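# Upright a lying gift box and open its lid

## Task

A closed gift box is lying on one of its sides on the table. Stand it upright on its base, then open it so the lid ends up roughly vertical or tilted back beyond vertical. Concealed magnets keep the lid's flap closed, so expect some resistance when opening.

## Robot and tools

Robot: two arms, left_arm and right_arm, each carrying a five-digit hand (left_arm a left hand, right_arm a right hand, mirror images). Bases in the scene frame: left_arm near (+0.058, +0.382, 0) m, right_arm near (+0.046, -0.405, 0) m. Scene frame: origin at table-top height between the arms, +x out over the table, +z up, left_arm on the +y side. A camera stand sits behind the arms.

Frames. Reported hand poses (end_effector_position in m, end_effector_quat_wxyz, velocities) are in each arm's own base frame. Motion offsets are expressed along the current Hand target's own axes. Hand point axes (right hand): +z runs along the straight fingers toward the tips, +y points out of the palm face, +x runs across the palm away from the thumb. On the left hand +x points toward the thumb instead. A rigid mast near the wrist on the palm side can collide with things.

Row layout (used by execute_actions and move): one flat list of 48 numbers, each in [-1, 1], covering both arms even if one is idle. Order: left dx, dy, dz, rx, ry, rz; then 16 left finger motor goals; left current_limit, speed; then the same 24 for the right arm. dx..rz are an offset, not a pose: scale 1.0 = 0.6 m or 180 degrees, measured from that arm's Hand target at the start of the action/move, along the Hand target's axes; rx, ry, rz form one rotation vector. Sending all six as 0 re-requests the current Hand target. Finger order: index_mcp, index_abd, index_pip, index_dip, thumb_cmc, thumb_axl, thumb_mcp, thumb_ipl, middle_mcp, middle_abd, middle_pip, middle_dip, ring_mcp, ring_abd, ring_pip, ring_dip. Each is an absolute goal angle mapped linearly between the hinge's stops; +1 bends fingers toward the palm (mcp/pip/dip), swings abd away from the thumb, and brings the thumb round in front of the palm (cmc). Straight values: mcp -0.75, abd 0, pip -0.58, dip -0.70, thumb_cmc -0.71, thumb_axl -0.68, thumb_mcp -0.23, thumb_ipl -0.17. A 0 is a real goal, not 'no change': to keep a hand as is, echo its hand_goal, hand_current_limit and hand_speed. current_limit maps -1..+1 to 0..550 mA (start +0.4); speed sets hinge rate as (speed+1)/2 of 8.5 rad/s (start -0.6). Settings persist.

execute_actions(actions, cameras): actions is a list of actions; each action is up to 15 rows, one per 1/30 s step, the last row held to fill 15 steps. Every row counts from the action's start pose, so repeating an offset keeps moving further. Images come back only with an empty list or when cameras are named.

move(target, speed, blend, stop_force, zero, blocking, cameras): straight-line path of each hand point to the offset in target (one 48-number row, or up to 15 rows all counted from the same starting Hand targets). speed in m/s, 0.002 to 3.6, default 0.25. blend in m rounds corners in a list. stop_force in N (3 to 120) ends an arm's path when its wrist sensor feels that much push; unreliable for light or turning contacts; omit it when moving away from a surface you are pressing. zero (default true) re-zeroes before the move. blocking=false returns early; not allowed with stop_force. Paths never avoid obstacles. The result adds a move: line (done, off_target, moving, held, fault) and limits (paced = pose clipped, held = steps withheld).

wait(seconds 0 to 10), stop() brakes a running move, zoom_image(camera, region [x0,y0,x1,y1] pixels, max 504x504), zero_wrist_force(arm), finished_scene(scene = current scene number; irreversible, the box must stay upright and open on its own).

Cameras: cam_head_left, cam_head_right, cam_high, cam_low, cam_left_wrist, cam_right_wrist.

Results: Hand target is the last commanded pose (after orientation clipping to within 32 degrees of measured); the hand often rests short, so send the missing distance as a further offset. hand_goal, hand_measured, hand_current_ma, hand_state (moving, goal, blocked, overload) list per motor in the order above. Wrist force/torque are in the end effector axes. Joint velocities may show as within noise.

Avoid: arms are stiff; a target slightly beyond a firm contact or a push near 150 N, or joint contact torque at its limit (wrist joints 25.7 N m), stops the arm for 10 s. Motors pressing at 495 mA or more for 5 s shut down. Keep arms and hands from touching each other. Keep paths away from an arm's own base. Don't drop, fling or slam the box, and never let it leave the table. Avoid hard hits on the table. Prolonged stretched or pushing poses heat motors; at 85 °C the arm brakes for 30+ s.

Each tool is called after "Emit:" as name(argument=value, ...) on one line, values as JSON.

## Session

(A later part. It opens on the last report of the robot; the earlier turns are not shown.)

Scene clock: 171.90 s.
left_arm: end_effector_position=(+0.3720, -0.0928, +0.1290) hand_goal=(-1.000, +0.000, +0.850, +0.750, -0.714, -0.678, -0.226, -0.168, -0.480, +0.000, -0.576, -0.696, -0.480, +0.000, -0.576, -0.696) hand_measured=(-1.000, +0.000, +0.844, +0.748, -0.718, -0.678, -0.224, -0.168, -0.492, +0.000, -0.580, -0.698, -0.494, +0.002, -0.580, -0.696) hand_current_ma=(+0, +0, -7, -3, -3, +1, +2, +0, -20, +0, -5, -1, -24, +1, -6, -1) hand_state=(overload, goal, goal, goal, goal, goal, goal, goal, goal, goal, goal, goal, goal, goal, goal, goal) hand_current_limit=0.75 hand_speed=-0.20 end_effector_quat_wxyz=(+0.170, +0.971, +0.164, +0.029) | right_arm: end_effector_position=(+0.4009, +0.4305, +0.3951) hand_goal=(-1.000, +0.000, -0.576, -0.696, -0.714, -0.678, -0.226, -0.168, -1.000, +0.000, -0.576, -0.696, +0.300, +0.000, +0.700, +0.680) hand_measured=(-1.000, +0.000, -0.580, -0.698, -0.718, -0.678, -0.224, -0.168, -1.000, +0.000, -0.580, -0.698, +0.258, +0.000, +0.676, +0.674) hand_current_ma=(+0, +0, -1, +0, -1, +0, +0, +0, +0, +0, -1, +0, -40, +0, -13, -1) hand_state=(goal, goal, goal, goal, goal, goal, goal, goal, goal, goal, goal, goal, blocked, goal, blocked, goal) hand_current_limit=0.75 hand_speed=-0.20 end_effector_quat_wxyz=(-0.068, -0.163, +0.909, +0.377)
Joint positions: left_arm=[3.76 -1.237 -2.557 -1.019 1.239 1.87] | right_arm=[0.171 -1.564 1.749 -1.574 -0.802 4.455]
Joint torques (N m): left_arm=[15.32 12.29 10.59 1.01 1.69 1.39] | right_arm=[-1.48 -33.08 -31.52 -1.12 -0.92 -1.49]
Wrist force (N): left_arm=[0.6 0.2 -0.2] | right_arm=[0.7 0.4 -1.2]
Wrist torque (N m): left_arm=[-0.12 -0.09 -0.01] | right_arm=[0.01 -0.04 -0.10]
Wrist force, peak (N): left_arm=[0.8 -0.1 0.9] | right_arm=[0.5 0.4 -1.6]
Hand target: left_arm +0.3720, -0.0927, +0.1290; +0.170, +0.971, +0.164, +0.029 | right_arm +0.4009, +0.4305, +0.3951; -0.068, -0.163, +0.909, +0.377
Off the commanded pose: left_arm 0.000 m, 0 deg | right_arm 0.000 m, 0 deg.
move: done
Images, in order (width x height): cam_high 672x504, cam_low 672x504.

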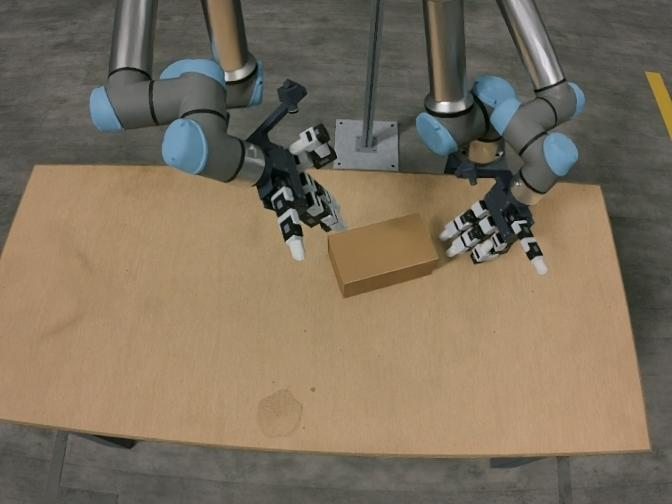

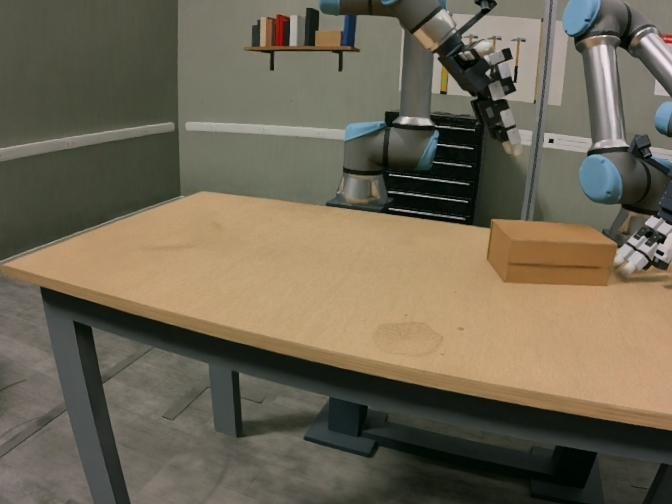

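Emit:
move(target=[-0.02,0.1614,-0.0054,0,0,0,-1,0,0.85,0.75,-0.714,-0.678,-0.226,-0.168,-1,0,-0.576,-0.696,-1,0,-0.576,-0.696,0.75,-0.2,0,0.1414,-0.1414,0,0,0,-1,0,-0.576,-0.696,-0.714,-0.678,-0.226,-0.168,-1,0,-0.576,-0.696,0.3,0,0.7,0.68,0.75,-0.2], speed=0.1)

Emit:
move(target=[0,0.0783,0.0283,0,0,0,-1,0,0.85,0.75,-0.714,-0.678,-0.226,-0.168,-1,0,-0.576,-0.696,-1,0,-0.576,-0.696,0.75,-0.2,0,0,0,0,0,0,-1,0,-0.576,-0.696,-0.714,-0.678,-0.226,-0.168,-1,0,-0.576,-0.696,0.3,0,0.7,0.68,0.75,-0.2], speed=0.04, stop_force=3, cameras=["cam_low", "cam_high"])

Emit:
zoom_image(camera="cam_high", region=[280, 170, 490, 310])

Scene clock: 191.53 s.
left_arm: end_effector_position=(+0.3903, -0.1816, +0.1649) hand_goal=(-1.000, +0.000, +0.850, +0.750, -0.714, -0.678, -0.226, -0.168, -1.000, +0.000, -0.576, -0.696, -1.000, +0.000, -0.576, -0.696) hand_measured=(-1.000, +0.000, +0.844, +0.748, -0.718, -0.678, -0.224, -0.168, -0.996, -0.002, -0.574, -0.692, -0.996, -0.004, -0.574, -0.692) hand_current_ma=(+0, +0, -7, -3, -3, +1, +2, +0, +4, -2, +3, +3, +5, -3, +3, +3) hand_state=(overload, goal, goal, goal, goal, goal, goal, goal, goal, goal, goal, goal, goal, goal, goal, goal) hand_current_limit=0.75 hand_speed=-0.20 end_effector_quat_wxyz=(+0.170, +0.971, +0.164, +0.029) | right_arm: end_effector_position=(+0.4011, +0.4305, +0.5150) hand_goal=(-1.000, +0.000, -0.576, -0.696, -0.714, -0.678, -0.226, -0.168, -1.000, +0.000, -0.576, -0.696, +0.300, +0.000, +0.700, +0.680) hand_measured=(-1.000, +0.000, -0.580, -0.698, -0.718, -0.678, -0.224, -0.168, -1.000, +0.000, -0.580, -0.698, +0.258, +0.000, +0.676, +0.674) hand_current_ma=(+0, +0, -1, +0, -1, +0, +0, +0, +0, +0, -1, +0, -40, +0, -13, -1) hand_state=(goal, goal, goal, goal, goal, goal, goal, goal, goal, goal, goal, goal, blocked, goal, blocked, goal) hand_current_limit=0.75 hand_speed=-0.20 end_effector_quat_wxyz=(-0.068, -0.163, +0.909, +0.377)
Joint positions: left_arm=[3.447 -1.239 -2.478 -0.984 1.225 1.539] | right_arm=[0.171 -1.572 1.45 -1.267 -0.802 4.455]
Joint torques (N m): left_arm=[-16.31 -1.23 28.46 4.18 1.61 -1.13] | right_arm=[8.91 -15.27 -31.31 -0.48 -1.18 -1.69]
Wrist force (N): left_arm=[0.7 -0.1 0.0] | right_arm=[0.4 0.2 -0.9]
Wrist torque (N m): left_arm=[-0.12 -0.08 0.19] | right_arm=[-0.03 -0.03 -0.06]
Wrist force, peak (N): left_arm=[2.1 3.1 -54.0] | right_arm=[0.6 0.6 -1.6]
Hand target: left_arm +0.3903, -0.1816, +0.1649; +0.170, +0.971, +0.164, +0.029 | right_arm +0.4010, +0.4305, +0.5151; -0.068, -0.163, +0.909, +0.377
Off the commanded pose: left_arm 0.000 m, 0 deg | right_arm 0.000 m, 0 deg.
move: done

Scene clock: 193.80 s.
left_arm: end_effector_position=(+0.4067, -0.2288, +0.1649) hand_goal=(-1.000, +0.000, +0.850, +0.750, -0.714, -0.678, -0.226, -0.168, -1.000, +0.000, -0.576, -0.696, -1.000, +0.000, -0.576, -0.696) hand_measured=(-1.000, +0.000, +0.844, +0.748, -0.718, -0.678, -0.224, -0.168, -0.996, -0.002, -0.574, -0.692, -0.996, -0.004, -0.574, -0.692) hand_current_ma=(+0, +0, -7, -3, -3, +1, +2, +0, +4, -2, +2, +3, +5, -3, +3, +3) hand_state=(overload, goal, goal, goal, goal, goal, goal, goal, goal, goal, goal, goal, goal, goal, goal, goal) hand_current_limit=0.75 hand_speed=-0.20 end_effector_quat_wxyz=(+0.170, +0.971, +0.164, +0.029) | right_arm: end_effector_position=(+0.4010, +0.4305, +0.5151) hand_goal=(-1.000, +0.000, -0.576, -0.696, -0.714, -0.678, -0.226, -0.168, -1.000, +0.000, -0.576, -0.696, +0.300, +0.000, +0.700, +0.680) hand_measured=(-1.000, +0.000, -0.580, -0.698, -0.718, -0.678, -0.224, -0.168, -1.000, +0.000, -0.580, -0.698, +0.258, +0.000, +0.676, +0.674) hand_current_ma=(+0, +0, -1, +0, -1, +0, +0, +0, +0, +0, -1, +0, -40, +0, -13, -1) hand_state=(goal, goal, goal, goal, goal, goal, goal, goal, goal, goal, goal, goal, blocked, goal, blocked, goal) hand_current_limit=0.75 hand_speed=-0.20 end_effector_quat_wxyz=(-0.068, -0.163, +0.909, +0.377)
Joint positions: left_arm=[3.283 -1.336 -2.435 -0.872 1.231 1.365] | right_arm=[0.171 -1.572 1.45 -1.267 -0.802 4.455]
Joint torques (N m): left_arm=[-15.56 2.56 27.38 4.34 1.73 -1.1] | right_arm=[7.88 -15.03 -30.74 -1.04 -1.26 -1.53]
Wrist force (N): left_arm=[0.6 0.5 -0.4] | right_arm=[0.4 0.2 -1.1]
Wrist torque (N m): left_arm=[-0.04 -0.02 0.13] | right_arm=[-0.01 -0.02 -0.06]
Wrist force, peak (N): left_arm=[0.7 0.3 -0.6] | right_arm=[0.8 0.6 -1.1]
Hand target: left_arm +0.4067, -0.2288, +0.1649; +0.170, +0.971, +0.164, +0.029 | right_arm +0.4010, +0.4305, +0.5151; -0.068, -0.163, +0.909, +0.377
Off the commanded pose: left_arm 0.000 m, 0 deg | right_arm 0.000 m, 0 deg.
move: done
Images, in order (width x height): cam_high 672x504, cam_low 672x504.

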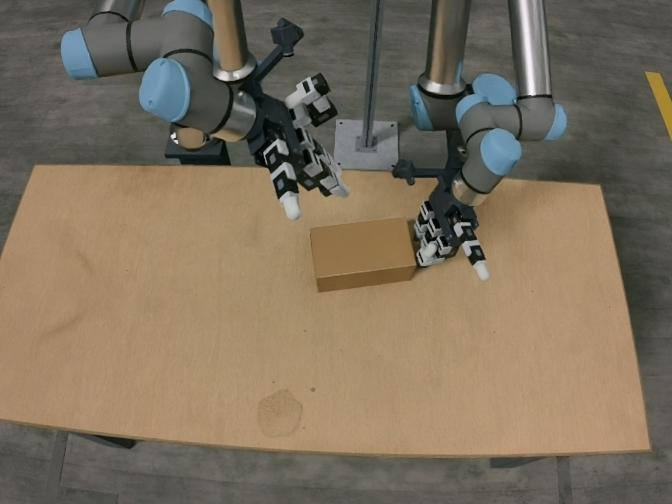

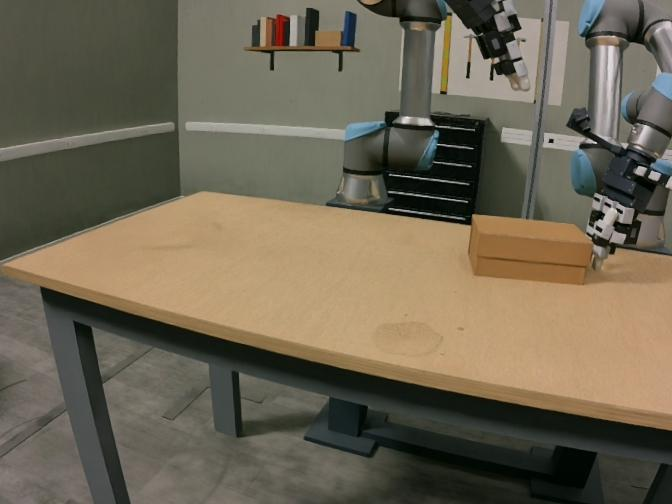

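Scaled by 2.400 from the camera's 672x504 image, which has a finer 960x720 frame.

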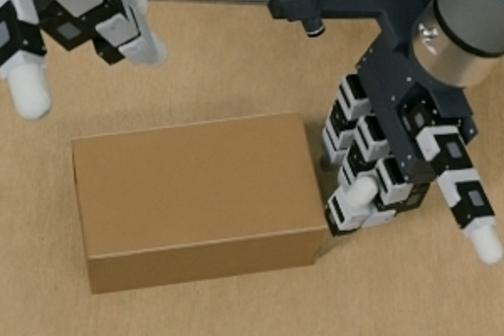

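Emit:
move(target=[-0.02,0.141,0.051,0,-0.0094,0.0261,-1,0,0.85,0.75,-0.714,-0.678,-0.226,-0.168,-1,0,-0.576,-0.696,-1,0,-0.576,-0.696,0.75,-0.2,0,0,0,0,0,0,-1,0,-0.576,-0.696,-0.714,-0.678,-0.226,-0.168,-1,0,-0.576,-0.696,0.3,0,0.7,0.68,0.75,-0.2], speed=0.06, cameras=["cam_low", "cam_high"])

Emit:
zoom_image(camera="cam_high", region=[250, 170, 460, 310])

Scene clock: 202.07 s.
left_arm: end_effector_position=(+0.4250, -0.3176, +0.1648) hand_goal=(-1.000, +0.000, +0.850, +0.750, -0.714, -0.678, -0.226, -0.168, -1.000, +0.000, -0.576, -0.696, -1.000, +0.000, -0.576, -0.696) hand_measured=(-1.000, +0.000, +0.844, +0.748, -0.718, -0.678, -0.224, -0.168, -0.996, -0.002, -0.574, -0.692, -0.996, -0.004, -0.574, -0.692) hand_current_ma=(+0, +0, -6, -3, -3, +1, +2, +0, +4, -2, +2, +3, +5, -3, +3, +3) hand_state=(overload, goal, goal, goal, goal, goal, goal, goal, goal, goal, goal, goal, goal, goal, goal, goal) hand_current_limit=0.75 hand_speed=-0.20 end_effector_quat_wxyz=(+0.171, +0.977, +0.122, +0.021) | right_arm: end_effector_position=(+0.4010, +0.4305, +0.5151) hand_goal=(-1.000, +0.000, -0.576, -0.696, -0.714, -0.678, -0.226, -0.168, -1.000, +0.000, -0.576, -0.696, +0.300, +0.000, +0.700, +0.680) hand_measured=(-1.000, +0.000, -0.580, -0.698, -0.718, -0.678, -0.224, -0.168, -1.000, +0.000, -0.580, -0.698, +0.258, +0.000, +0.676, +0.674) hand_current_ma=(+0, +0, -1, +0, -1, +0, +0, +0, +0, +0, -1, +0, -40, +0, -13, -1) hand_state=(goal, goal, goal, goal, goal, goal, goal, goal, goal, goal, goal, goal, blocked, goal, blocked, goal) hand_current_limit=0.75 hand_speed=-0.20 end_effector_quat_wxyz=(-0.068, -0.163, +0.909, +0.377)
Joint positions: left_arm=[3.042 -1.513 -2.31 -0.767 1.246 1.203] | right_arm=[0.171 -1.572 1.45 -1.267 -0.802 4.455]
Joint torques (N m): left_arm=[-15.66 8.84 26.93 4.43 1.82 -1.1] | right_arm=[7.97 -15.15 -32.91 -1.09 -1.24 -1.33]
Wrist force (N): left_arm=[0.7 0.0 -0.5] | right_arm=[0.5 0.2 -1.4]
Wrist torque (N m): left_arm=[-0.03 -0.06 0.12] | right_arm=[0.01 -0.04 -0.04]
Wrist force, peak (N): left_arm=[0.7 0.1 -0.9] | right_arm=[0.5 0.0 -1.5]
Hand target: left_arm +0.4250, -0.3177, +0.1648; +0.171, +0.977, +0.122, +0.021 | right_arm +0.4010, +0.4305, +0.5151; -0.068, -0.163, +0.909, +0.377
Off the commanded pose: left_arm 0.000 m, 0 deg | right_arm 0.000 m, 0 deg.
move: done
Images, in order (width x height): cam_high 672x504, cam_low 672x504.

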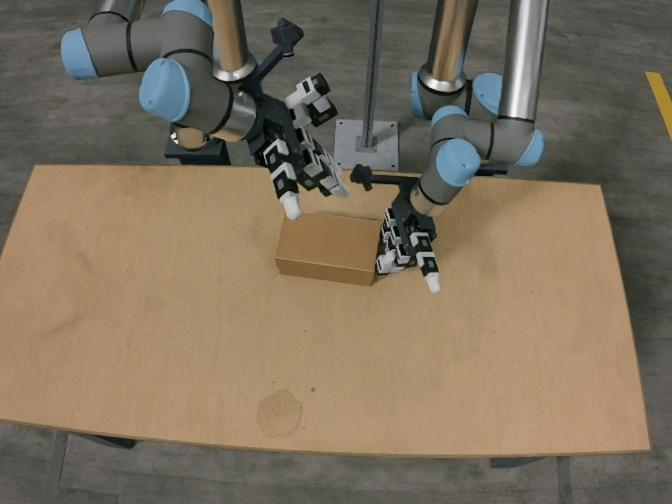

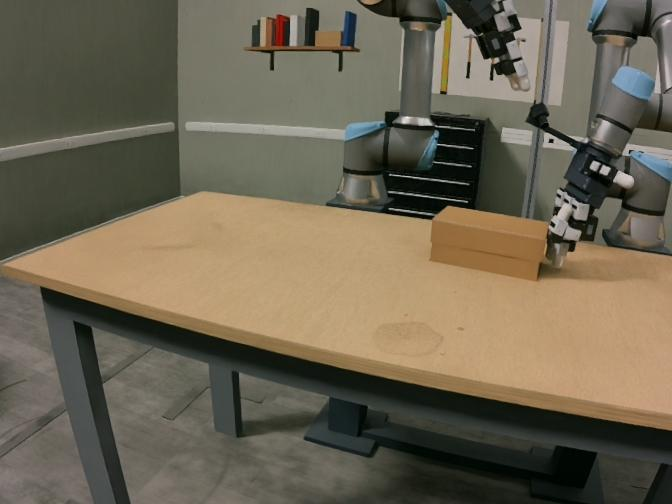

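Scaled by 2.400 from the camera's 672x504 image, which has a finer 960x720 frame.

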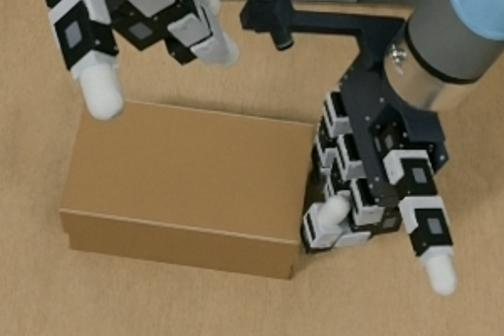

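Emit:
move(target=[[0,-0.067,-0.0597,0,0,0,-1,0,0.85,0.75,-0.714,-0.678,-0.226,-0.168,-1,0,-0.576,-0.696,-1,0,-0.6,-0.696,0.75,-0.3,0.1833,-0.3857,-0.1147,0,-0.1025,0.1025,-1,0,-0.576,-0.696,-0.714,-0.678,-0.226,-0.168,-1,0,-0.576,-0.696,0.3,0,0.85,0.75,0.75,-0.2],[0.0742,-0.0197,-0.1173,-0.1378,-0.0634,0.0997,-1,0,0.85,0.75,-0.714,-0.678,-0.226,-0.168,-1,0,-0.576,-0.696,-1,0,-0.6,-0.696,0.75,-0.3,0.1541,-0.53,0.1489,0,-0.1025,0.1025,-1,0,-0.576,-0.696,-0.714,-0.678,-0.226,-0.168,-1,0,-0.576,-0.696,0.3,0,0.85,0.75,0.75,-0.2]], speed=0.2, blend=0.02, cameras=["cam_low", "cam_high"])

Emit:
zoom_image(camera="cam_high", region=[220, 160, 460, 320])

Emit:
zoom_image(camera="cam_low", region=[380, 160, 590, 300])

Scene clock: 225.90 s.
left_arm: end_effector_position=(+0.4596, -0.2728, +0.2270) hand_goal=(-1.000, +0.000, +0.850, +0.750, -0.714, -0.678, -0.226, -0.168, -1.000, +0.000, -0.576, -0.696, -1.000, +0.000, -0.600, -0.696) hand_measured=(-1.000, +0.000, +0.844, +0.748, -0.718, -0.678, -0.224, -0.168, -1.000, -0.002, -0.574, -0.694, -1.000, -0.004, -0.598, -0.694) hand_current_ma=(+0, +0, -6, -3, -4, +1, +2, +0, +0, -2, +1, +3, +0, -2, +1, +3) hand_state=(overload, goal, goal, goal, goal, goal, goal, goal, goal, goal, goal, goal, goal, goal, goal, goal) hand_current_limit=0.75 hand_speed=-0.30 end_effector_quat_wxyz=(+0.381, +0.922, -0.055, -0.023) | right_arm: end_effector_position=(+0.3701, +0.2468, +0.2271) hand_goal=(-1.000, +0.000, -0.576, -0.696, -0.714, -0.678, -0.226, -0.168, -1.000, +0.000, -0.576, -0.696, +0.300, +0.000, +0.850, +0.750) hand_measured=(-1.000, +0.000, -0.580, -0.698, -0.718, -0.678, -0.224, -0.168, -1.000, +0.000, -0.580, -0.698, +0.256, +0.000, +0.694, +0.696) hand_current_ma=(+0, +0, -1, +0, -1, +0, +0, +0, +0, +0, -1, +0, -43, +0, -399, -57) hand_state=(goal, goal, goal, goal, goal, goal, goal, goal, goal, goal, goal, goal, blocked, goal, blocked, blocked) hand_current_limit=0.75 hand_speed=-0.20 end_effector_quat_wxyz=(+0.019, +0.047, +0.923, +0.382)
Joint positions: left_arm=[3.325 -1.647 -2.116 -1.24 0.831 1.987] | right_arm=[-0.336 -1.873 2.456 -1.925 -0.813 4.386]
Joint torques (N m): left_arm=[11.02 16.4 26.7 0.82 -3.3 1.33] | right_arm=[8.06 0.78 -11.47 -3.7 3.81 1.98]
Wrist force (N): left_arm=[0.2 0.8 -0.1] | right_arm=[0.4 0.4 -0.6]
Wrist torque (N m): left_arm=[-0.34 -0.07 -0.09] | right_arm=[-0.04 0.02 -0.11]
Wrist force, peak (N): left_arm=[0.6 0.9 -0.2] | right_arm=[0.4 -0.3 -1.9]
Hand target: left_arm +0.4596, -0.2728, +0.2270; +0.381, +0.922, -0.055, -0.023 | right_arm +0.3701, +0.2468, +0.2271; +0.019, +0.047, +0.923, +0.382
Off the commanded pose: left_arm 0.000 m, 0 deg | right_arm 0.000 m, 0 deg.
move: done
Images, in order (width x height): cam_high 672x504, cam_low 672x504.

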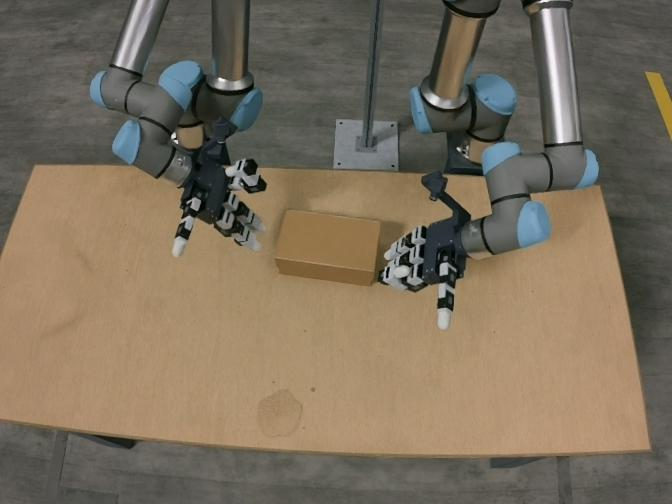

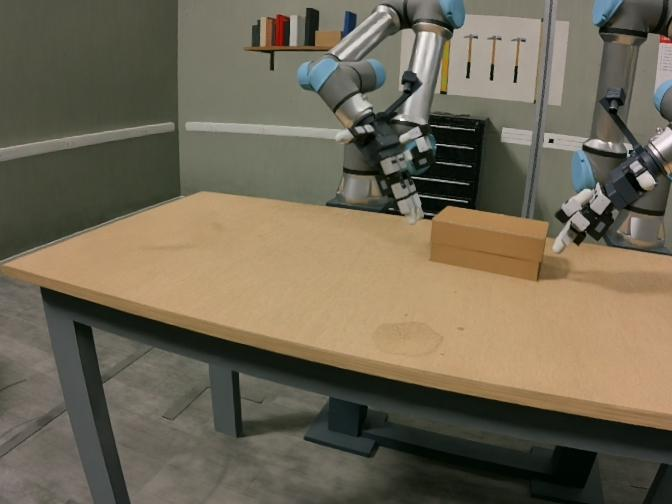

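Scaled by 2.100 from the camera's 672x504 image, which has a finer 960x720 frame.

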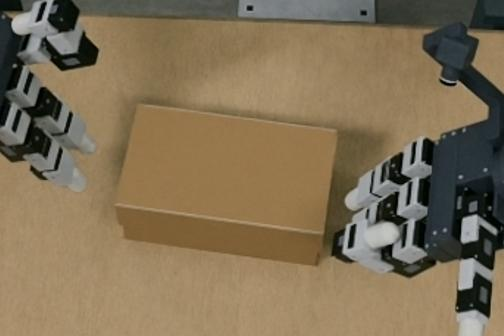

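Scaled by 2.400 from the camera's 672x504 image, which has a finer 960x720 frame.

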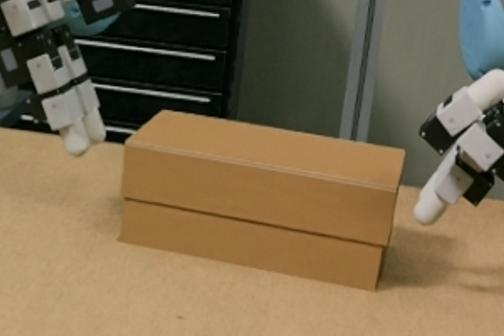

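Emit:
move(target=[0,0.0589,0.0589,0,0,0,-1,0,0.85,0.75,-0.714,-0.678,-0.226,-0.168,-1,0,-0.576,-0.696,-1,0,-0.6,-0.696,0.75,-0.3,0,0.0589,0.0589,0,0,0,-1,0,-0.576,-0.696,-0.714,-0.678,-0.226,-0.168,-1,0,-0.576,-0.696,0.3,0,0.7,0.68,0.75,-0.2], speed=0.04, stop_force=5, cameras=["cam_high"])

Emit:
zoom_image(camera="cam_high", region=[220, 160, 460, 320])

Scene clock: 246.90 s.
left_arm: end_effector_position=(+0.4556, -0.3048, +0.2270) hand_goal=(-1.000, +0.000, +0.850, +0.750, -0.714, -0.678, -0.226, -0.168, -1.000, +0.000, -0.576, -0.696, -1.000, +0.000, -0.600, -0.696) hand_measured=(-1.000, +0.000, +0.844, +0.748, -0.718, -0.678, -0.224, -0.168, -1.000, -0.002, -0.584, -0.702, -1.000, -0.004, -0.604, -0.700) hand_current_ma=(+0, +0, -6, -3, -5, +1, +2, +0, +0, -2, -11, -8, +0, -2, -4, -4) hand_state=(overload, goal, goal, goal, goal, goal, goal, goal, goal, goal, goal, goal, goal, goal, goal, goal) hand_current_limit=0.75 hand_speed=-0.30 end_effector_quat_wxyz=(+0.381, +0.922, -0.055, -0.023) | right_arm: end_effector_position=(+0.3729, +0.2786, +0.2272) hand_goal=(-1.000, +0.000, -0.576, -0.696, -0.714, -0.678, -0.226, -0.168, -1.000, +0.000, -0.576, -0.696, +0.300, +0.000, +0.700, +0.680) hand_measured=(-1.000, +0.000, -0.588, -0.702, -0.718, -0.678, -0.224, -0.168, -1.000, +0.000, -0.582, -0.698, +0.254, +0.000, +0.680, +0.690) hand_current_ma=(+0, +0, -4, -1, -1, +0, +0, +0, +0, +0, -1, +0, -46, +0, -10, +2) hand_state=(goal, goal, goal, goal, goal, goal, goal, goal, goal, goal, goal, goal, blocked, goal, blocked, goal) hand_current_limit=0.75 hand_speed=-0.20 end_effector_quat_wxyz=(+0.018, +0.047, +0.923, +0.382)
Joint positions: left_arm=[3.256 -1.655 -2.126 -1.16 0.814 1.897] | right_arm=[-0.232 -1.834 2.461 -2.066 -0.794 4.527]
Joint torques (N m): left_arm=[13.62 31.73 26.67 0.91 1.13 1.38] | right_arm=[-9.67 -19.24 -23.54 -1.02 -1.15 -1.59]
Wrist force (N): left_arm=[0.5 0.7 -0.2] | right_arm=[0.3 -0.3 -0.8]
Wrist torque (N m): left_arm=[-0.29 -0.10 -0.08] | right_arm=[-0.01 0.02 -0.01]
Wrist force, peak (N): left_arm=[0.5 -0.3 -12.4] | right_arm=[0.3 -1.5 -10.2]
Hand target: left_arm +0.4556, -0.3048, +0.2270; +0.381, +0.922, -0.055, -0.023 (not the last commanded pose) | right_arm +0.3730, +0.2786, +0.2273; +0.018, +0.047, +0.923, +0.382 (not the last commanded pose)
Off the commanded pose: left_arm 0.018 m, 0 deg | right_arm 0.018 m, 0 deg.
move: contact (left_arm, right_arm)
Images, in order (width x height): cam_high 672x504.

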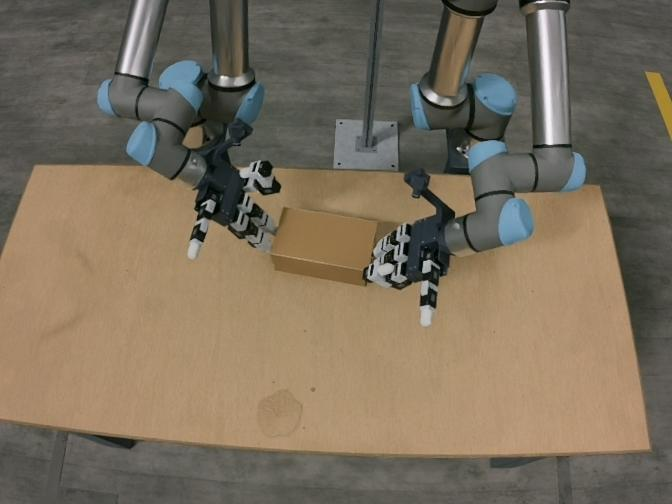

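Scaled by 2.100 from the camera's 672x504 image, which has a finer 960x720 frame.

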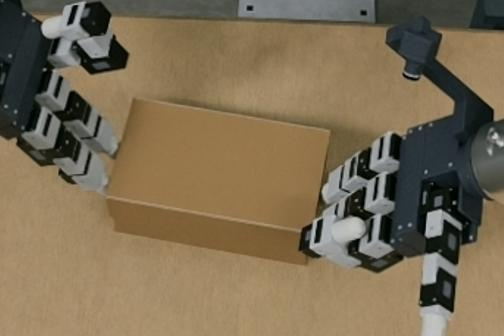

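Emit:
move(target=[0,0.006,0.006,0,0,0,-1,0,0.85,0.75,-0.714,-0.678,-0.226,-0.168,-1,0,-0.576,-0.696,-1,0,-0.6,-0.696,0.75,-0.3,0,0.006,0.006,0,0,0,-1,0,-0.576,-0.696,-0.714,-0.678,-0.226,-0.168,-1,0,-0.576,-0.696,0.3,0,0.7,0.68,0.75,-0.2], speed=0.03)

Emit:
move(target=[[-0.057,0.0138,-0.0114,0,0.0471,0.0471,-1,0,0.85,0.75,-0.714,-0.678,-0.226,-0.168,-1,0,-0.576,-0.696,-1,0,-0.6,-0.696,0.75,-0.3,0.0553,0.0015,-0.0015,0,-0.0471,-0.0471,-1,0,-0.576,-0.696,-0.714,-0.678,-0.226,-0.168,-1,0,-0.576,-0.696,0.3,0,0.7,0.68,0.75,-0.2],[-0.1163,0.019,-0.0143,0,0.0943,0.0943,-1,0,0.85,0.75,-0.714,-0.678,-0.226,-0.168,-1,0,-0.576,-0.696,-1,0,-0.6,-0.696,0.75,-0.3,0.1098,-0.0049,0.0049,0,-0.0943,-0.0943,-1,0,-0.576,-0.696,-0.714,-0.678,-0.226,-0.168,-1,0,-0.576,-0.696,0.3,0,0.7,0.68,0.75,-0.2],[-0.1755,0.0153,-0.0082,0,0.1414,0.1414,-1,0,0.85,0.75,-0.714,-0.678,-0.226,-0.168,-1,0,-0.576,-0.696,-1,0,-0.6,-0.696,0.75,-0.3,0.1612,-0.0194,0.0194,0,-0.1414,-0.1414,-1,0,-0.576,-0.696,-0.714,-0.678,-0.226,-0.168,-1,0,-0.576,-0.696,0.3,0,0.7,0.68,0.75,-0.2]], speed=0.06, blend=0.01, cameras=["cam_high", "cam_low"])

Emit:
zoom_image(camera="cam_low", region=[380, 160, 590, 300])

Emit:
zoom_image(camera="cam_high", region=[220, 160, 460, 320])

Scene clock: 256.80 s.
left_arm: end_effector_position=(+0.4550, -0.3098, +0.2270) hand_goal=(-1.000, +0.000, +0.850, +0.750, -0.714, -0.678, -0.226, -0.168, -1.000, +0.000, -0.576, -0.696, -1.000, +0.000, -0.600, -0.696) hand_measured=(-1.000, +0.000, +0.844, +0.748, -0.718, -0.678, -0.224, -0.168, -1.000, +0.000, -0.622, -0.718, -1.000, -0.002, -0.640, -0.714) hand_current_ma=(+0, +0, -6, -3, -5, +1, +2, +0, +0, +0, -111, -43, +0, -1, -92, -34) hand_state=(overload, goal, goal, goal, goal, goal, goal, goal, goal, goal, blocked, blocked, goal, goal, blocked, goal) hand_current_limit=0.75 hand_speed=-0.30 end_effector_quat_wxyz=(+0.381, +0.922, -0.055, -0.023) | right_arm: end_effector_position=(+0.3735, +0.2836, +0.2273) hand_goal=(-1.000, +0.000, -0.576, -0.696, -0.714, -0.678, -0.226, -0.168, -1.000, +0.000, -0.576, -0.696, +0.300, +0.000, +0.700, +0.680) hand_measured=(-1.000, +0.002, -0.628, -0.714, -0.718, -0.678, -0.224, -0.168, -1.000, +0.000, -0.618, -0.708, +0.254, +0.000, +0.680, +0.690) hand_current_ma=(+0, +0, -53, -8, -1, +0, +0, +0, +0, +0, -35, -4, -46, +0, -10, +2) hand_state=(goal, goal, blocked, goal, goal, goal, goal, goal, goal, goal, blocked, goal, blocked, goal, blocked, goal) hand_current_limit=0.75 hand_speed=-0.20 end_effector_quat_wxyz=(+0.018, +0.047, +0.923, +0.382)
Joint positions: left_arm=[3.245 -1.656 -2.127 -1.147 0.811 1.882] | right_arm=[-0.215 -1.826 2.461 -2.09 -0.792 4.55]
Joint torques (N m): left_arm=[-21.85 12.18 5.43 2.63 -4.59 -1.22] | right_arm=[14.17 3.75 -18.95 -3.22 5.02 2.05]
Wrist force (N): left_arm=[0.8 -1.3 -18.0] | right_arm=[0.7 -2.3 -17.4]
Wrist torque (N m): left_arm=[1.92 -0.80 0.28] | right_arm=[2.02 0.02 -0.10]
Wrist force, peak (N): left_arm=[0.8 -1.3 -18.0] | right_arm=[0.5 -2.6 -17.9]
Hand target: left_arm +0.4549, -0.3098, +0.2270; +0.381, +0.922, -0.055, -0.023 | right_arm +0.3735, +0.2836, +0.2273; +0.018, +0.047, +0.923, +0.382
Off the commanded pose: left_arm 0.000 m, 0 deg | right_arm 0.000 m, 0 deg.
move: done

Scene clock: 261.50 s.
left_arm: end_effector_position=(+0.3711, -0.3021, +0.2395) hand_goal=(-1.000, +0.000, +0.850, +0.750, -0.714, -0.678, -0.226, -0.168, -1.000, +0.000, -0.576, -0.696, -1.000, +0.000, -0.600, -0.696) hand_measured=(-1.000, +0.000, +0.844, +0.748, -0.718, -0.678, -0.224, -0.168, -1.000, -0.046, -0.630, -0.730, -1.000, +0.002, -0.650, -0.724) hand_current_ma=(+0, +0, -6, -3, -5, +1, +2, +0, -1, -95, -139, -74, +0, +1, -127, -61) hand_state=(overload, goal, goal, goal, goal, goal, goal, goal, goal, blocked, blocked, blocked, goal, goal, blocked, blocked) hand_current_limit=0.75 hand_speed=-0.30 end_effector_quat_wxyz=(+0.383, +0.888, -0.149, +0.207) | right_arm: end_effector_position=(+0.2989, +0.2913, +0.2196) hand_goal=(-1.000, +0.000, -0.576, -0.696, -0.714, -0.678, -0.226, -0.168, -1.000, +0.000, -0.576, -0.696, +0.300, +0.000, +0.700, +0.680) hand_measured=(-1.000, +0.008, -0.636, -0.726, -0.718, -0.678, -0.224, -0.168, -1.000, +0.016, -0.626, -0.714, +0.254, +0.000, +0.680, +0.690) hand_current_ma=(+0, +2, -70, -19, -1, +0, +0, +0, +0, +5, -51, -8, -46, +0, -10, +2) hand_state=(goal, goal, blocked, blocked, goal, goal, goal, goal, goal, goal, blocked, goal, blocked, goal, blocked, goal) hand_current_limit=0.75 hand_speed=-0.20 end_effector_quat_wxyz=(+0.237, -0.046, +0.901, +0.360)
Joint positions: left_arm=[3.33 -1.427 -2.518 -0.591 0.682 2.007] | right_arm=[-0.289 -2.085 2.813 -2.589 -0.714 4.454]
Joint torques (N m): left_arm=[8.24 17.44 5.26 3.05 -5.37 1.28] | right_arm=[11.84 12.92 -25.51 -1.65 0.7 1.76]
Wrist force (N): left_arm=[4.7 -6.0 -9.3] | right_arm=[1.3 -5.5 -8.5]
Wrist torque (N m): left_arm=[1.30 -0.27 0.54] | right_arm=[1.30 0.08 -0.14]
Wrist force, peak (N): left_arm=[0.9 -1.1 -19.5] | right_arm=[0.4 -2.2 -18.2]
Hand target: left_arm +0.3711, -0.3021, +0.2395; +0.383, +0.888, -0.149, +0.207 (not the last commanded pose) | right_arm +0.2989, +0.2913, +0.2196; +0.237, -0.046, +0.901, +0.360 (not the last commanded pose)
Off the commanded pose: left_arm 0.021 m, 7 deg | right_arm 0.023 m, 8 deg.
move: held (right_arm; a check stopped the path), off_target (left_arm; braked when a check withheld steps of right_arm); path passed 2 of 3 targets; limits=held
pose unreachable (right arm): on one or more control steps of this call, first in action 0 (counted from 0), this arm could not follow its commanded pose, so it was not sent that pose on those steps. It may still have moved: this result reports where it is.
cause: moving toward the commanded pose would bring two parts of the arm too close to each other (joints 3 (elbow) and 4 (wrist 1) lie between them).
Images, in order (width x height): cam_high 672x504, cam_low 672x504.

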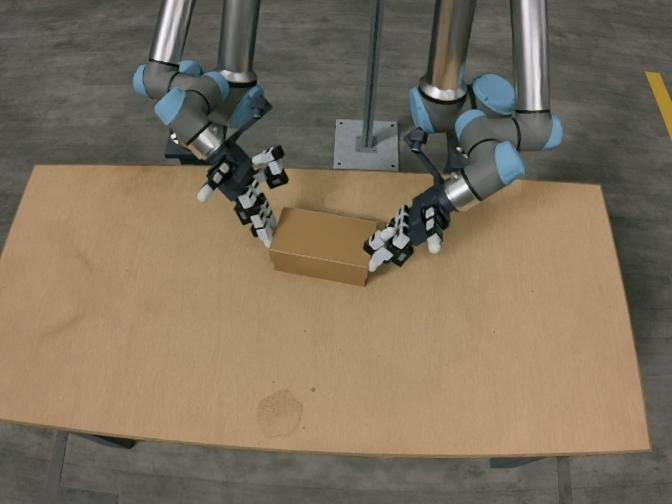

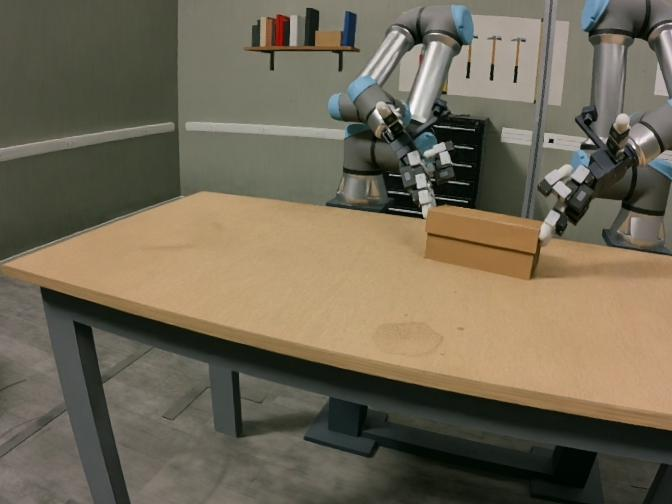

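Scaled by 2.400 from the camera's 672x504 image, which has a finer 960x720 frame.

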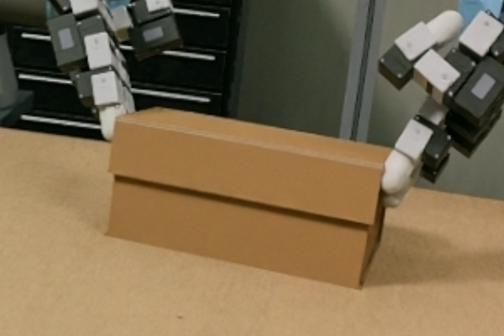

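Scaled by 2.100 from the camera's 672x504 image, which has a finer 960x720 frame.

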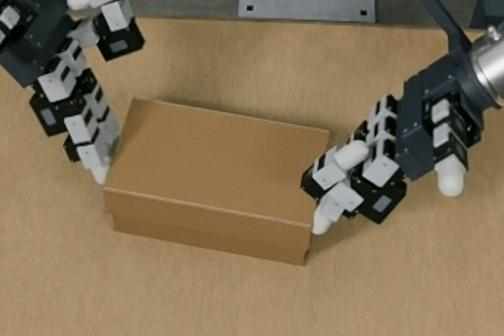

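Emit:
move(target=[[-0.0765,0.0148,-0.0148,0,0.0628,0.0628,-1,0,0.85,0.75,-0.714,-0.678,-0.226,-0.168,-1,0,-0.576,-0.696,-1,0,-0.6,-0.696,0.75,-0.3,0,0,0,0,0,0,-1,0,-0.576,-0.696,-0.714,-0.678,-0.226,-0.168,-1,0,-0.576,-0.696,0.3,0,0.7,0.68,0.75,-0.2]], speed=0.06, cameras=["cam_low"])

Emit:
zoom_image(camera="cam_low", region=[400, 180, 560, 300])

Scene clock: 270.93 s.
left_arm: end_effector_position=(+0.3252, -0.2966, +0.2283) hand_goal=(-1.000, +0.000, +0.850, +0.750, -0.714, -0.678, -0.226, -0.168, -1.000, +0.000, -0.576, -0.696, -1.000, +0.000, -0.600, -0.696) hand_measured=(-1.000, +0.000, +0.846, +0.748, -0.718, -0.678, -0.224, -0.168, -1.000, -0.040, -0.630, -0.730, -1.000, +0.018, -0.652, -0.726) hand_current_ma=(+0, +0, -6, -3, -5, +1, +2, +0, +0, -79, -139, -74, +0, +29, -131, -67) hand_state=(overload, goal, goal, goal, goal, goal, goal, goal, goal, blocked, blocked, blocked, goal, goal, blocked, blocked) hand_current_limit=0.75 hand_speed=-0.30 end_effector_quat_wxyz=(+0.374, +0.844, -0.197, +0.330) | right_arm: end_effector_position=(+0.2989, +0.2913, +0.2196) hand_goal=(-1.000, +0.000, -0.576, -0.696, -0.714, -0.678, -0.226, -0.168, -1.000, +0.000, -0.576, -0.696, +0.300, +0.000, +0.700, +0.680) hand_measured=(-1.000, +0.006, -0.636, -0.726, -0.718, -0.678, -0.224, -0.168, -1.000, +0.014, -0.626, -0.714, +0.254, +0.000, +0.680, +0.690) hand_current_ma=(+0, +1, -70, -19, -1, +0, +0, +0, +0, +4, -51, -8, -46, +0, -10, +2) hand_state=(goal, goal, blocked, blocked, goal, goal, goal, goal, goal, goal, blocked, goal, blocked, goal, blocked, goal) hand_current_limit=0.75 hand_speed=-0.20 end_effector_quat_wxyz=(+0.237, -0.046, +0.901, +0.360)
Joint positions: left_arm=[3.411 -1.424 -2.734 -0.189 0.568 2.098] | right_arm=[-0.289 -2.085 2.813 -2.589 -0.714 4.454]
Joint torques (N m): left_arm=[10.94 -0.21 4.12 3.6 -5.23 1.29] | right_arm=[7.97 1.79 -25.87 -1.67 0.93 -0.71]
Wrist force (N): left_arm=[3.1 -5.6 -4.8] | right_arm=[0.7 -4.5 -6.0]
Wrist torque (N m): left_arm=[0.84 -0.21 0.37] | right_arm=[0.96 -0.01 -0.23]
Wrist force, peak (N): left_arm=[5.3 -5.3 -10.6] | right_arm=[1.3 -5.6 -9.1]
Hand target: left_arm +0.3252, -0.2966, +0.2283; +0.374, +0.844, -0.197, +0.330 | right_arm +0.2989, +0.2913, +0.2196; +0.237, -0.046, +0.901, +0.360
Off the commanded pose: left_arm 0.000 m, 0 deg | right_arm 0.000 m, 0 deg.
move: done
Images, in order (width x height): cam_low 672x504.

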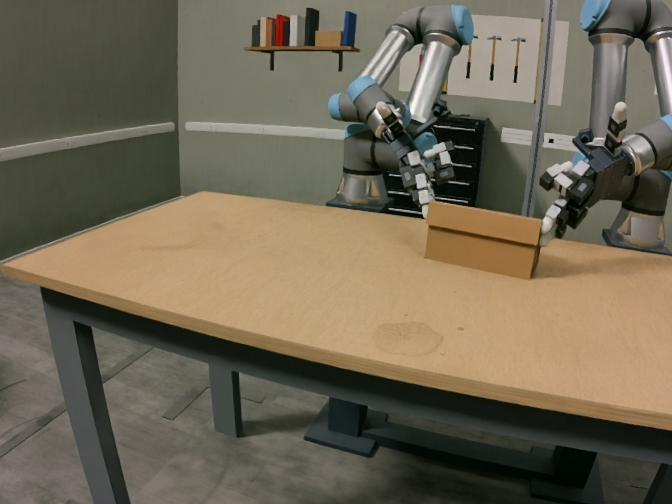

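Scaled by 3.150 from the camera's 672x504 image, which has a finer 960x720 frame.

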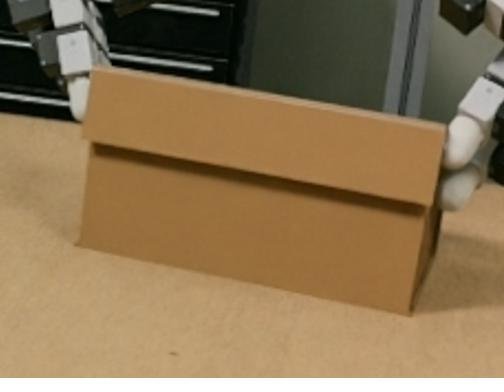

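Emit:
move(target=[[0,0,0,0,0,0,-1,0,0.85,0.75,-0.714,-0.678,-0.226,-0.168,-1,0,-0.576,-0.696,-1,0,-0.6,-0.696,0.75,-0.3,0,-0.0589,-0.0589,0,0,0,-1,0,-0.576,-0.696,-0.714,-0.678,-0.226,-0.168,-1,0,-0.576,-0.696,0.3,0,0.7,0.68,0.75,-0.2],[0,0,0,0,0,0,-1,0,0.85,0.75,-0.714,-0.678,-0.226,-0.168,-1,0,-0.576,-0.696,-1,0,-0.6,-0.696,0.75,-0.3,-0.0985,-0.1395,-0.0003,0,0.108,0.108,-1,0,0.165,-0.696,-0.714,-0.678,-0.226,-0.168,0.3,0,0.7,0.68,0.3,0,0.7,0.68,0.75,0.2]], speed=0.12, cameras=["cam_high", "cam_low", "cam_right_wrist"])

Emit:
zoom_image(camera="cam_low", region=[380, 160, 560, 300])

Emit:
zoom_image(camera="cam_high", region=[220, 160, 400, 300])

Scene clock: 303.17 s.
left_arm: end_effector_position=(+0.3252, -0.2966, +0.2283) hand_goal=(-1.000, +0.000, +0.850, +0.750, -0.714, -0.678, -0.226, -0.168, -1.000, +0.000, -0.576, -0.696, -1.000, +0.000, -0.600, -0.696) hand_measured=(-1.000, +0.000, +0.846, +0.748, -0.718, -0.678, -0.224, -0.168, -1.000, +0.002, -0.580, -0.700, -1.000, +0.010, -0.604, -0.700) hand_current_ma=(+0, +0, -4, -3, -5, +1, +2, +0, +0, +1, -3, -3, +0, +12, -4, -3) hand_state=(overload, goal, goal, goal, goal, goal, goal, goal, goal, goal, goal, goal, goal, goal, goal, goal) hand_current_limit=0.75 hand_speed=-0.30 end_effector_quat_wxyz=(+0.374, +0.844, -0.197, +0.330) | right_arm: end_effector_position=(+0.3723, +0.2243, +0.1944) hand_goal=(-1.000, +0.000, +0.164, -0.696, -0.714, -0.678, -0.226, -0.168, +0.300, +0.000, +0.700, +0.680, +0.300, +0.000, +0.700, +0.680) hand_measured=(-1.000, +0.000, +0.156, -0.700, -0.720, -0.678, -0.224, -0.168, +0.254, +0.002, +0.682, +0.678, +0.254, +0.000, +0.680, +0.690) hand_current_ma=(+0, +0, -2, +0, -1, +0, +0, +0, -49, +0, -8, +0, -46, +0, -10, +2) hand_state=(goal, goal, goal, goal, goal, goal, goal, goal, blocked, goal, goal, goal, blocked, goal, blocked, goal) hand_current_limit=0.75 hand_speed=0.20 end_effector_quat_wxyz=(+0.019, +0.046, +0.923, +0.382)
Joint positions: left_arm=[3.411 -1.424 -2.734 -0.188 0.568 2.098] | right_arm=[-0.403 -1.803 2.497 -1.974 -0.831 4.296]
Joint torques (N m): left_arm=[-0.34 2.29 18.15 3.04 -1.47 -1.08] | right_arm=[7.03 -1.92 -24.56 -2.09 2.1 1.02]
Wrist force (N): left_arm=[2.2 0.4 0.1] | right_arm=[0.6 0.1 -0.5]
Wrist torque (N m): left_arm=[-0.24 0.06 0.03] | right_arm=[-0.06 -0.02 -0.12]
Wrist force, peak (N): left_arm=[3.0 -5.7 -5.3] | right_arm=[0.3 -4.9 -6.6]
Hand target: left_arm +0.3252, -0.2966, +0.2283; +0.374, +0.844, -0.197, +0.330 | right_arm +0.3723, +0.2243, +0.1944; +0.019, +0.046, +0.923, +0.382
Off the commanded pose: left_arm 0.000 m, 0 deg | right_arm 0.000 m, 0 deg.
move: done
camera_calibration:
cam_right_wrist: T_world_to_cam=[[0.806343, 0.410072, 0.426206, -0.434552], [0.372533, -0.911841, 0.172524, -0.0201039], [0.45938, 0.0196623, -0.888022, 0.120166], [0, 0, 0, 1]] pos_world=[0.302685, 0.157503, 0.295388]
Images, in order (width x height): cam_high 672x504, cam_low 672x504, cam_right_wrist 616x616.

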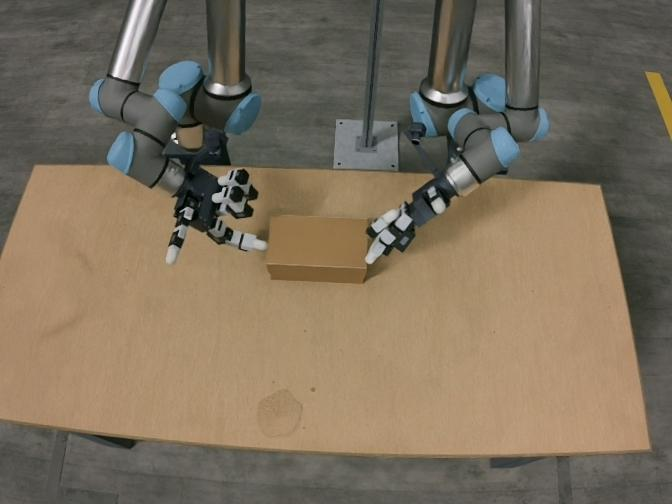

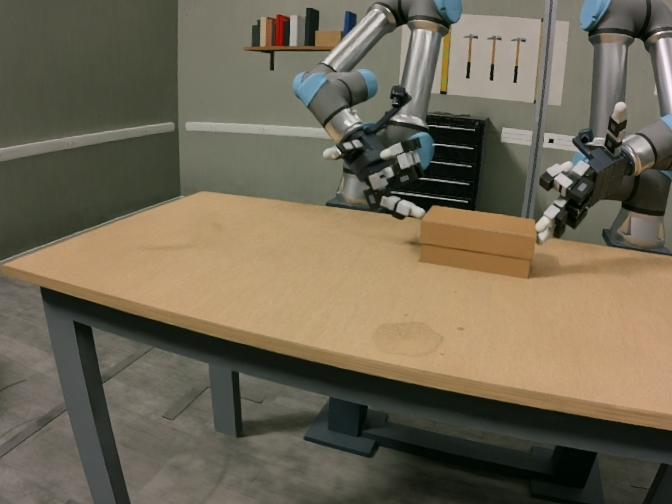

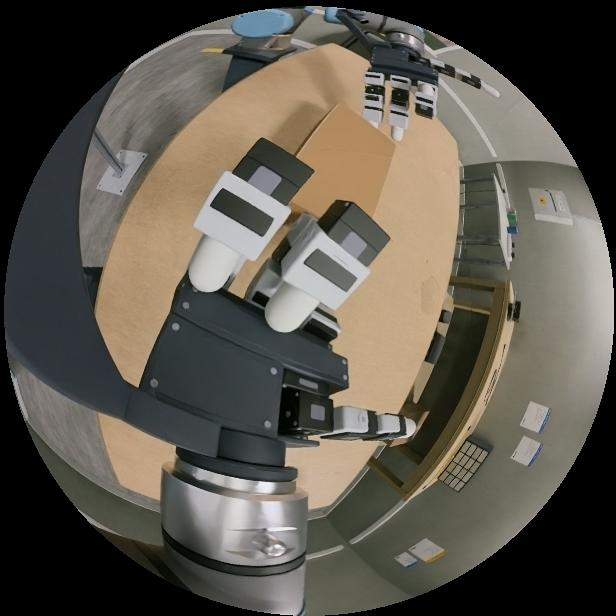

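Scaled by 2.800 from the camera's 672x504 image, which has a finer 960x720 frame.

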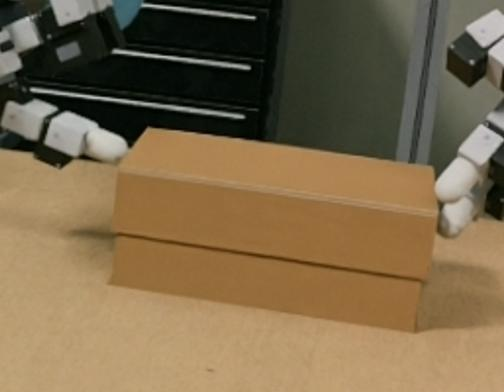

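Scaled by 2.800 from the camera's 672x504 image, which has a finer 960x720 frame.

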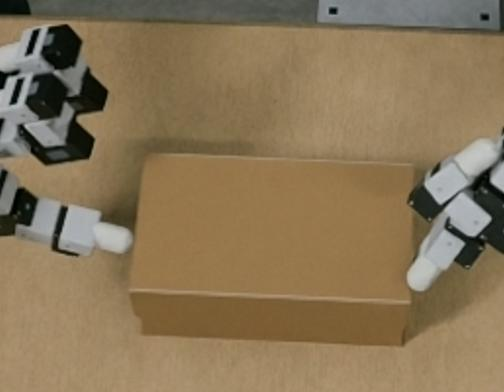

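Emit:
move(target=[[0,-0.0471,-0.0471,0,0,0,-1,0,0.85,0.75,-0.714,-0.678,-0.226,-0.168,-1,0,-0.576,-0.696,-1,0,-0.6,-0.696,0.75,-0.3,0,0.0118,-0.1296,0,0,0,-1,0,0.164,-0.696,-0.714,-0.678,-0.226,-0.168,0.3,0,0.7,0.68,0.3,0,0.7,0.68,0.75,0.2],[0.1367,-0.1623,0.035,0,-0.1768,-0.1768,-1,0,0.85,0.75,-0.714,-0.678,-0.226,-0.168,-1,0,-0.576,-0.696,-1,0,-0.6,-0.696,0.75,-0.3,0,0.0118,-0.1296,0,0,0,-1,0,-0.576,-0.696,-0.714,-0.678,-0.226,-0.168,-1,0,-0.576,-0.696,0.3,0,0.7,0.68,0.75,0.2],[0.1367,-0.1623,0.035,0,-0.1768,-0.1768,-1,0,0.85,0.75,-0.714,-0.678,-0.226,-0.168,-1,0,-0.576,-0.696,-1,0,-0.6,-0.696,0.75,-0.3,-0.0253,0.0408,-0.0363,0,0.0275,-0.0275,-1,0,-0.576,-0.696,-0.714,-0.678,-0.226,-0.168,-1,0,-0.576,-0.696,0.3,0,0.7,0.68,0.75,0.2]], speed=0.18)

Emit:
move(target=[0,0,0,0,0.0275,-0.0275,-1,0,0.85,0.75,-0.714,-0.678,-0.226,-0.168,-1,0,-0.576,-0.696,-1,0,-0.576,-0.696,0.75,-0.3,0,0,0,0,0,0,-1,0,-0.576,-0.696,-0.714,-0.678,-0.226,-0.168,-1,0,-0.576,-0.696,0.3,0,0.7,0.68,0.75,0.2], cameras=["cam_high"])

Emit:
zoom_image(camera="cam_high", region=[200, 160, 440, 320])

Scene clock: 362.17 s.
left_arm: end_effector_position=(+0.4480, -0.2570, +0.2269) hand_goal=(-1.000, +0.000, +0.850, +0.750, -0.714, -0.678, -0.226, -0.168, -1.000, +0.000, -0.576, -0.696, -1.000, +0.000, -0.600, -0.696) hand_measured=(-1.000, +0.000, +0.846, +0.748, -0.718, -0.678, -0.224, -0.168, -1.000, +0.002, -0.580, -0.700, -1.000, +0.004, -0.604, -0.700) hand_current_ma=(+0, +0, -4, -3, -5, +1, +2, +0, +0, +1, -3, -3, +0, +3, -3, -3) hand_state=(overload, goal, goal, goal, goal, goal, goal, goal, goal, goal, goal, goal, goal, goal, goal, goal) hand_current_limit=0.75 hand_speed=-0.30 end_effector_quat_wxyz=(+0.381, +0.922, -0.055, -0.024) | right_arm: end_effector_position=(+0.3875, +0.2246, +0.2271) hand_goal=(-1.000, +0.000, -0.576, -0.696, -0.714, -0.678, -0.226, -0.168, -1.000, +0.000, -0.576, -0.696, +0.300, +0.000, +0.700, +0.680) hand_measured=(-1.000, +0.000, -0.574, -0.698, -0.720, -0.678, -0.224, -0.168, -1.000, +0.002, -0.576, -0.694, +0.254, +0.000, +0.680, +0.690) hand_current_ma=(+0, +0, +0, +0, -1, +0, +0, +0, +0, +0, +0, +0, -46, +0, -10, +2) hand_state=(goal, goal, goal, goal, goal, goal, goal, goal, goal, goal, goal, goal, blocked, goal, blocked, goal) hand_current_limit=0.75 hand_speed=0.20 end_effector_quat_wxyz=(-0.005, -0.010, +0.924, +0.383)
Joint positions: left_arm=[3.366 -1.614 -2.14 -1.285 0.845 2.039] | right_arm=[-0.364 -1.749 2.333 -1.793 -0.857 4.191]
Joint torques (N m): left_arm=[-15.83 15.1 26.44 0.66 1.12 -1.15] | right_arm=[8.76 -0.4 -28.04 -3.66 3.94 2.66]
Wrist force (N): left_arm=[0.1 0.5 0.0] | right_arm=[0.4 0.4 -1.1]
Wrist torque (N m): left_arm=[-0.37 -0.06 0.09] | right_arm=[0.05 -0.02 -0.11]
Wrist force, peak (N): left_arm=[2.7 0.2 -0.3] | right_arm=[0.8 0.5 -1.7]
Hand target: left_arm +0.4480, -0.2570, +0.2269; +0.381, +0.922, -0.055, -0.024 | right_arm +0.3876, +0.2247, +0.2271; -0.005, -0.010, +0.924, +0.383
Off the commanded pose: left_arm 0.000 m, 0 deg | right_arm 0.000 m, 0 deg.
move: done

Scene clock: 363.20 s.
left_arm: end_effector_position=(+0.4480, -0.2570, +0.2269) hand_goal=(-1.000, +0.000, +0.850, +0.750, -0.714, -0.678, -0.226, -0.168, -1.000, +0.000, -0.576, -0.696, -1.000, +0.000, -0.576, -0.696) hand_measured=(-1.000, +0.000, +0.846, +0.748, -0.718, -0.678, -0.224, -0.168, -1.000, +0.002, -0.580, -0.700, -1.000, +0.004, -0.580, -0.700) hand_current_ma=(+0, +0, -4, -3, -5, +1, +2, +0, +0, +1, -3, -3, +0, +3, -4, -3) hand_state=(overload, goal, goal, goal, goal, goal, goal, goal, goal, goal, goal, goal, goal, goal, goal, goal) hand_current_limit=0.75 hand_speed=-0.30 end_effector_quat_wxyz=(+0.382, +0.924, +0.001, -0.001) | right_arm: end_effector_position=(+0.3876, +0.2247, +0.2271) hand_goal=(-1.000, +0.000, -0.576, -0.696, -0.714, -0.678, -0.226, -0.168, -1.000, +0.000, -0.576, -0.696, +0.300, +0.000, +0.700, +0.680) hand_measured=(-1.000, +0.000, -0.574, -0.698, -0.720, -0.678, -0.224, -0.168, -1.000, +0.002, -0.576, -0.694, +0.254, +0.000, +0.680, +0.690) hand_current_ma=(+0, +0, +0, +0, -1, +0, +0, +0, +0, +0, +0, +0, -46, +0, -10, +2) hand_state=(goal, goal, goal, goal, goal, goal, goal, goal, goal, goal, goal, goal, blocked, goal, blocked, goal) hand_current_limit=0.75 hand_speed=0.20 end_effector_quat_wxyz=(-0.005, -0.010, +0.924, +0.383)
Joint positions: left_arm=[3.378 -1.557 -2.227 -1.158 0.814 1.896] | right_arm=[-0.364 -1.749 2.333 -1.794 -0.857 4.191]
Joint torques (N m): left_arm=[13.57 27.76 11.79 3.55 -3.44 -1.33] | right_arm=[8.44 -3.5 -28.07 -3.6 3.8 1.75]
Wrist force (N): left_arm=[0.2 0.8 -0.2] | right_arm=[0.4 0.4 -0.8]
Wrist torque (N m): left_arm=[-0.32 -0.04 0.14] | right_arm=[0.03 -0.03 -0.10]
Wrist force, peak (N): left_arm=[0.5 1.0 -0.1] | right_arm=[0.2 0.6 -1.3]
Hand target: left_arm +0.4480, -0.2570, +0.2269; +0.382, +0.924, +0.001, -0.001 | right_arm +0.3876, +0.2247, +0.2271; -0.005, -0.010, +0.924, +0.383
Off the commanded pose: left_arm 0.000 m, 0 deg | right_arm 0.000 m, 0 deg.
move: done
Images, in order (width x height): cam_high 672x504.

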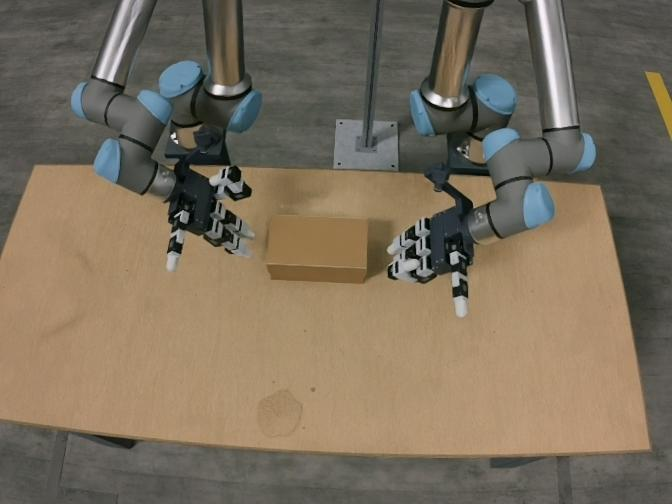

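Scaled by 2.100 from the camera's 672x504 image, which has a finer 960x720 frame.

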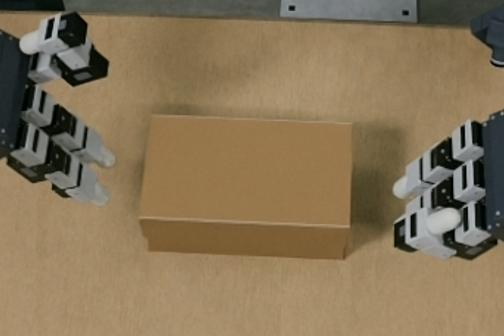

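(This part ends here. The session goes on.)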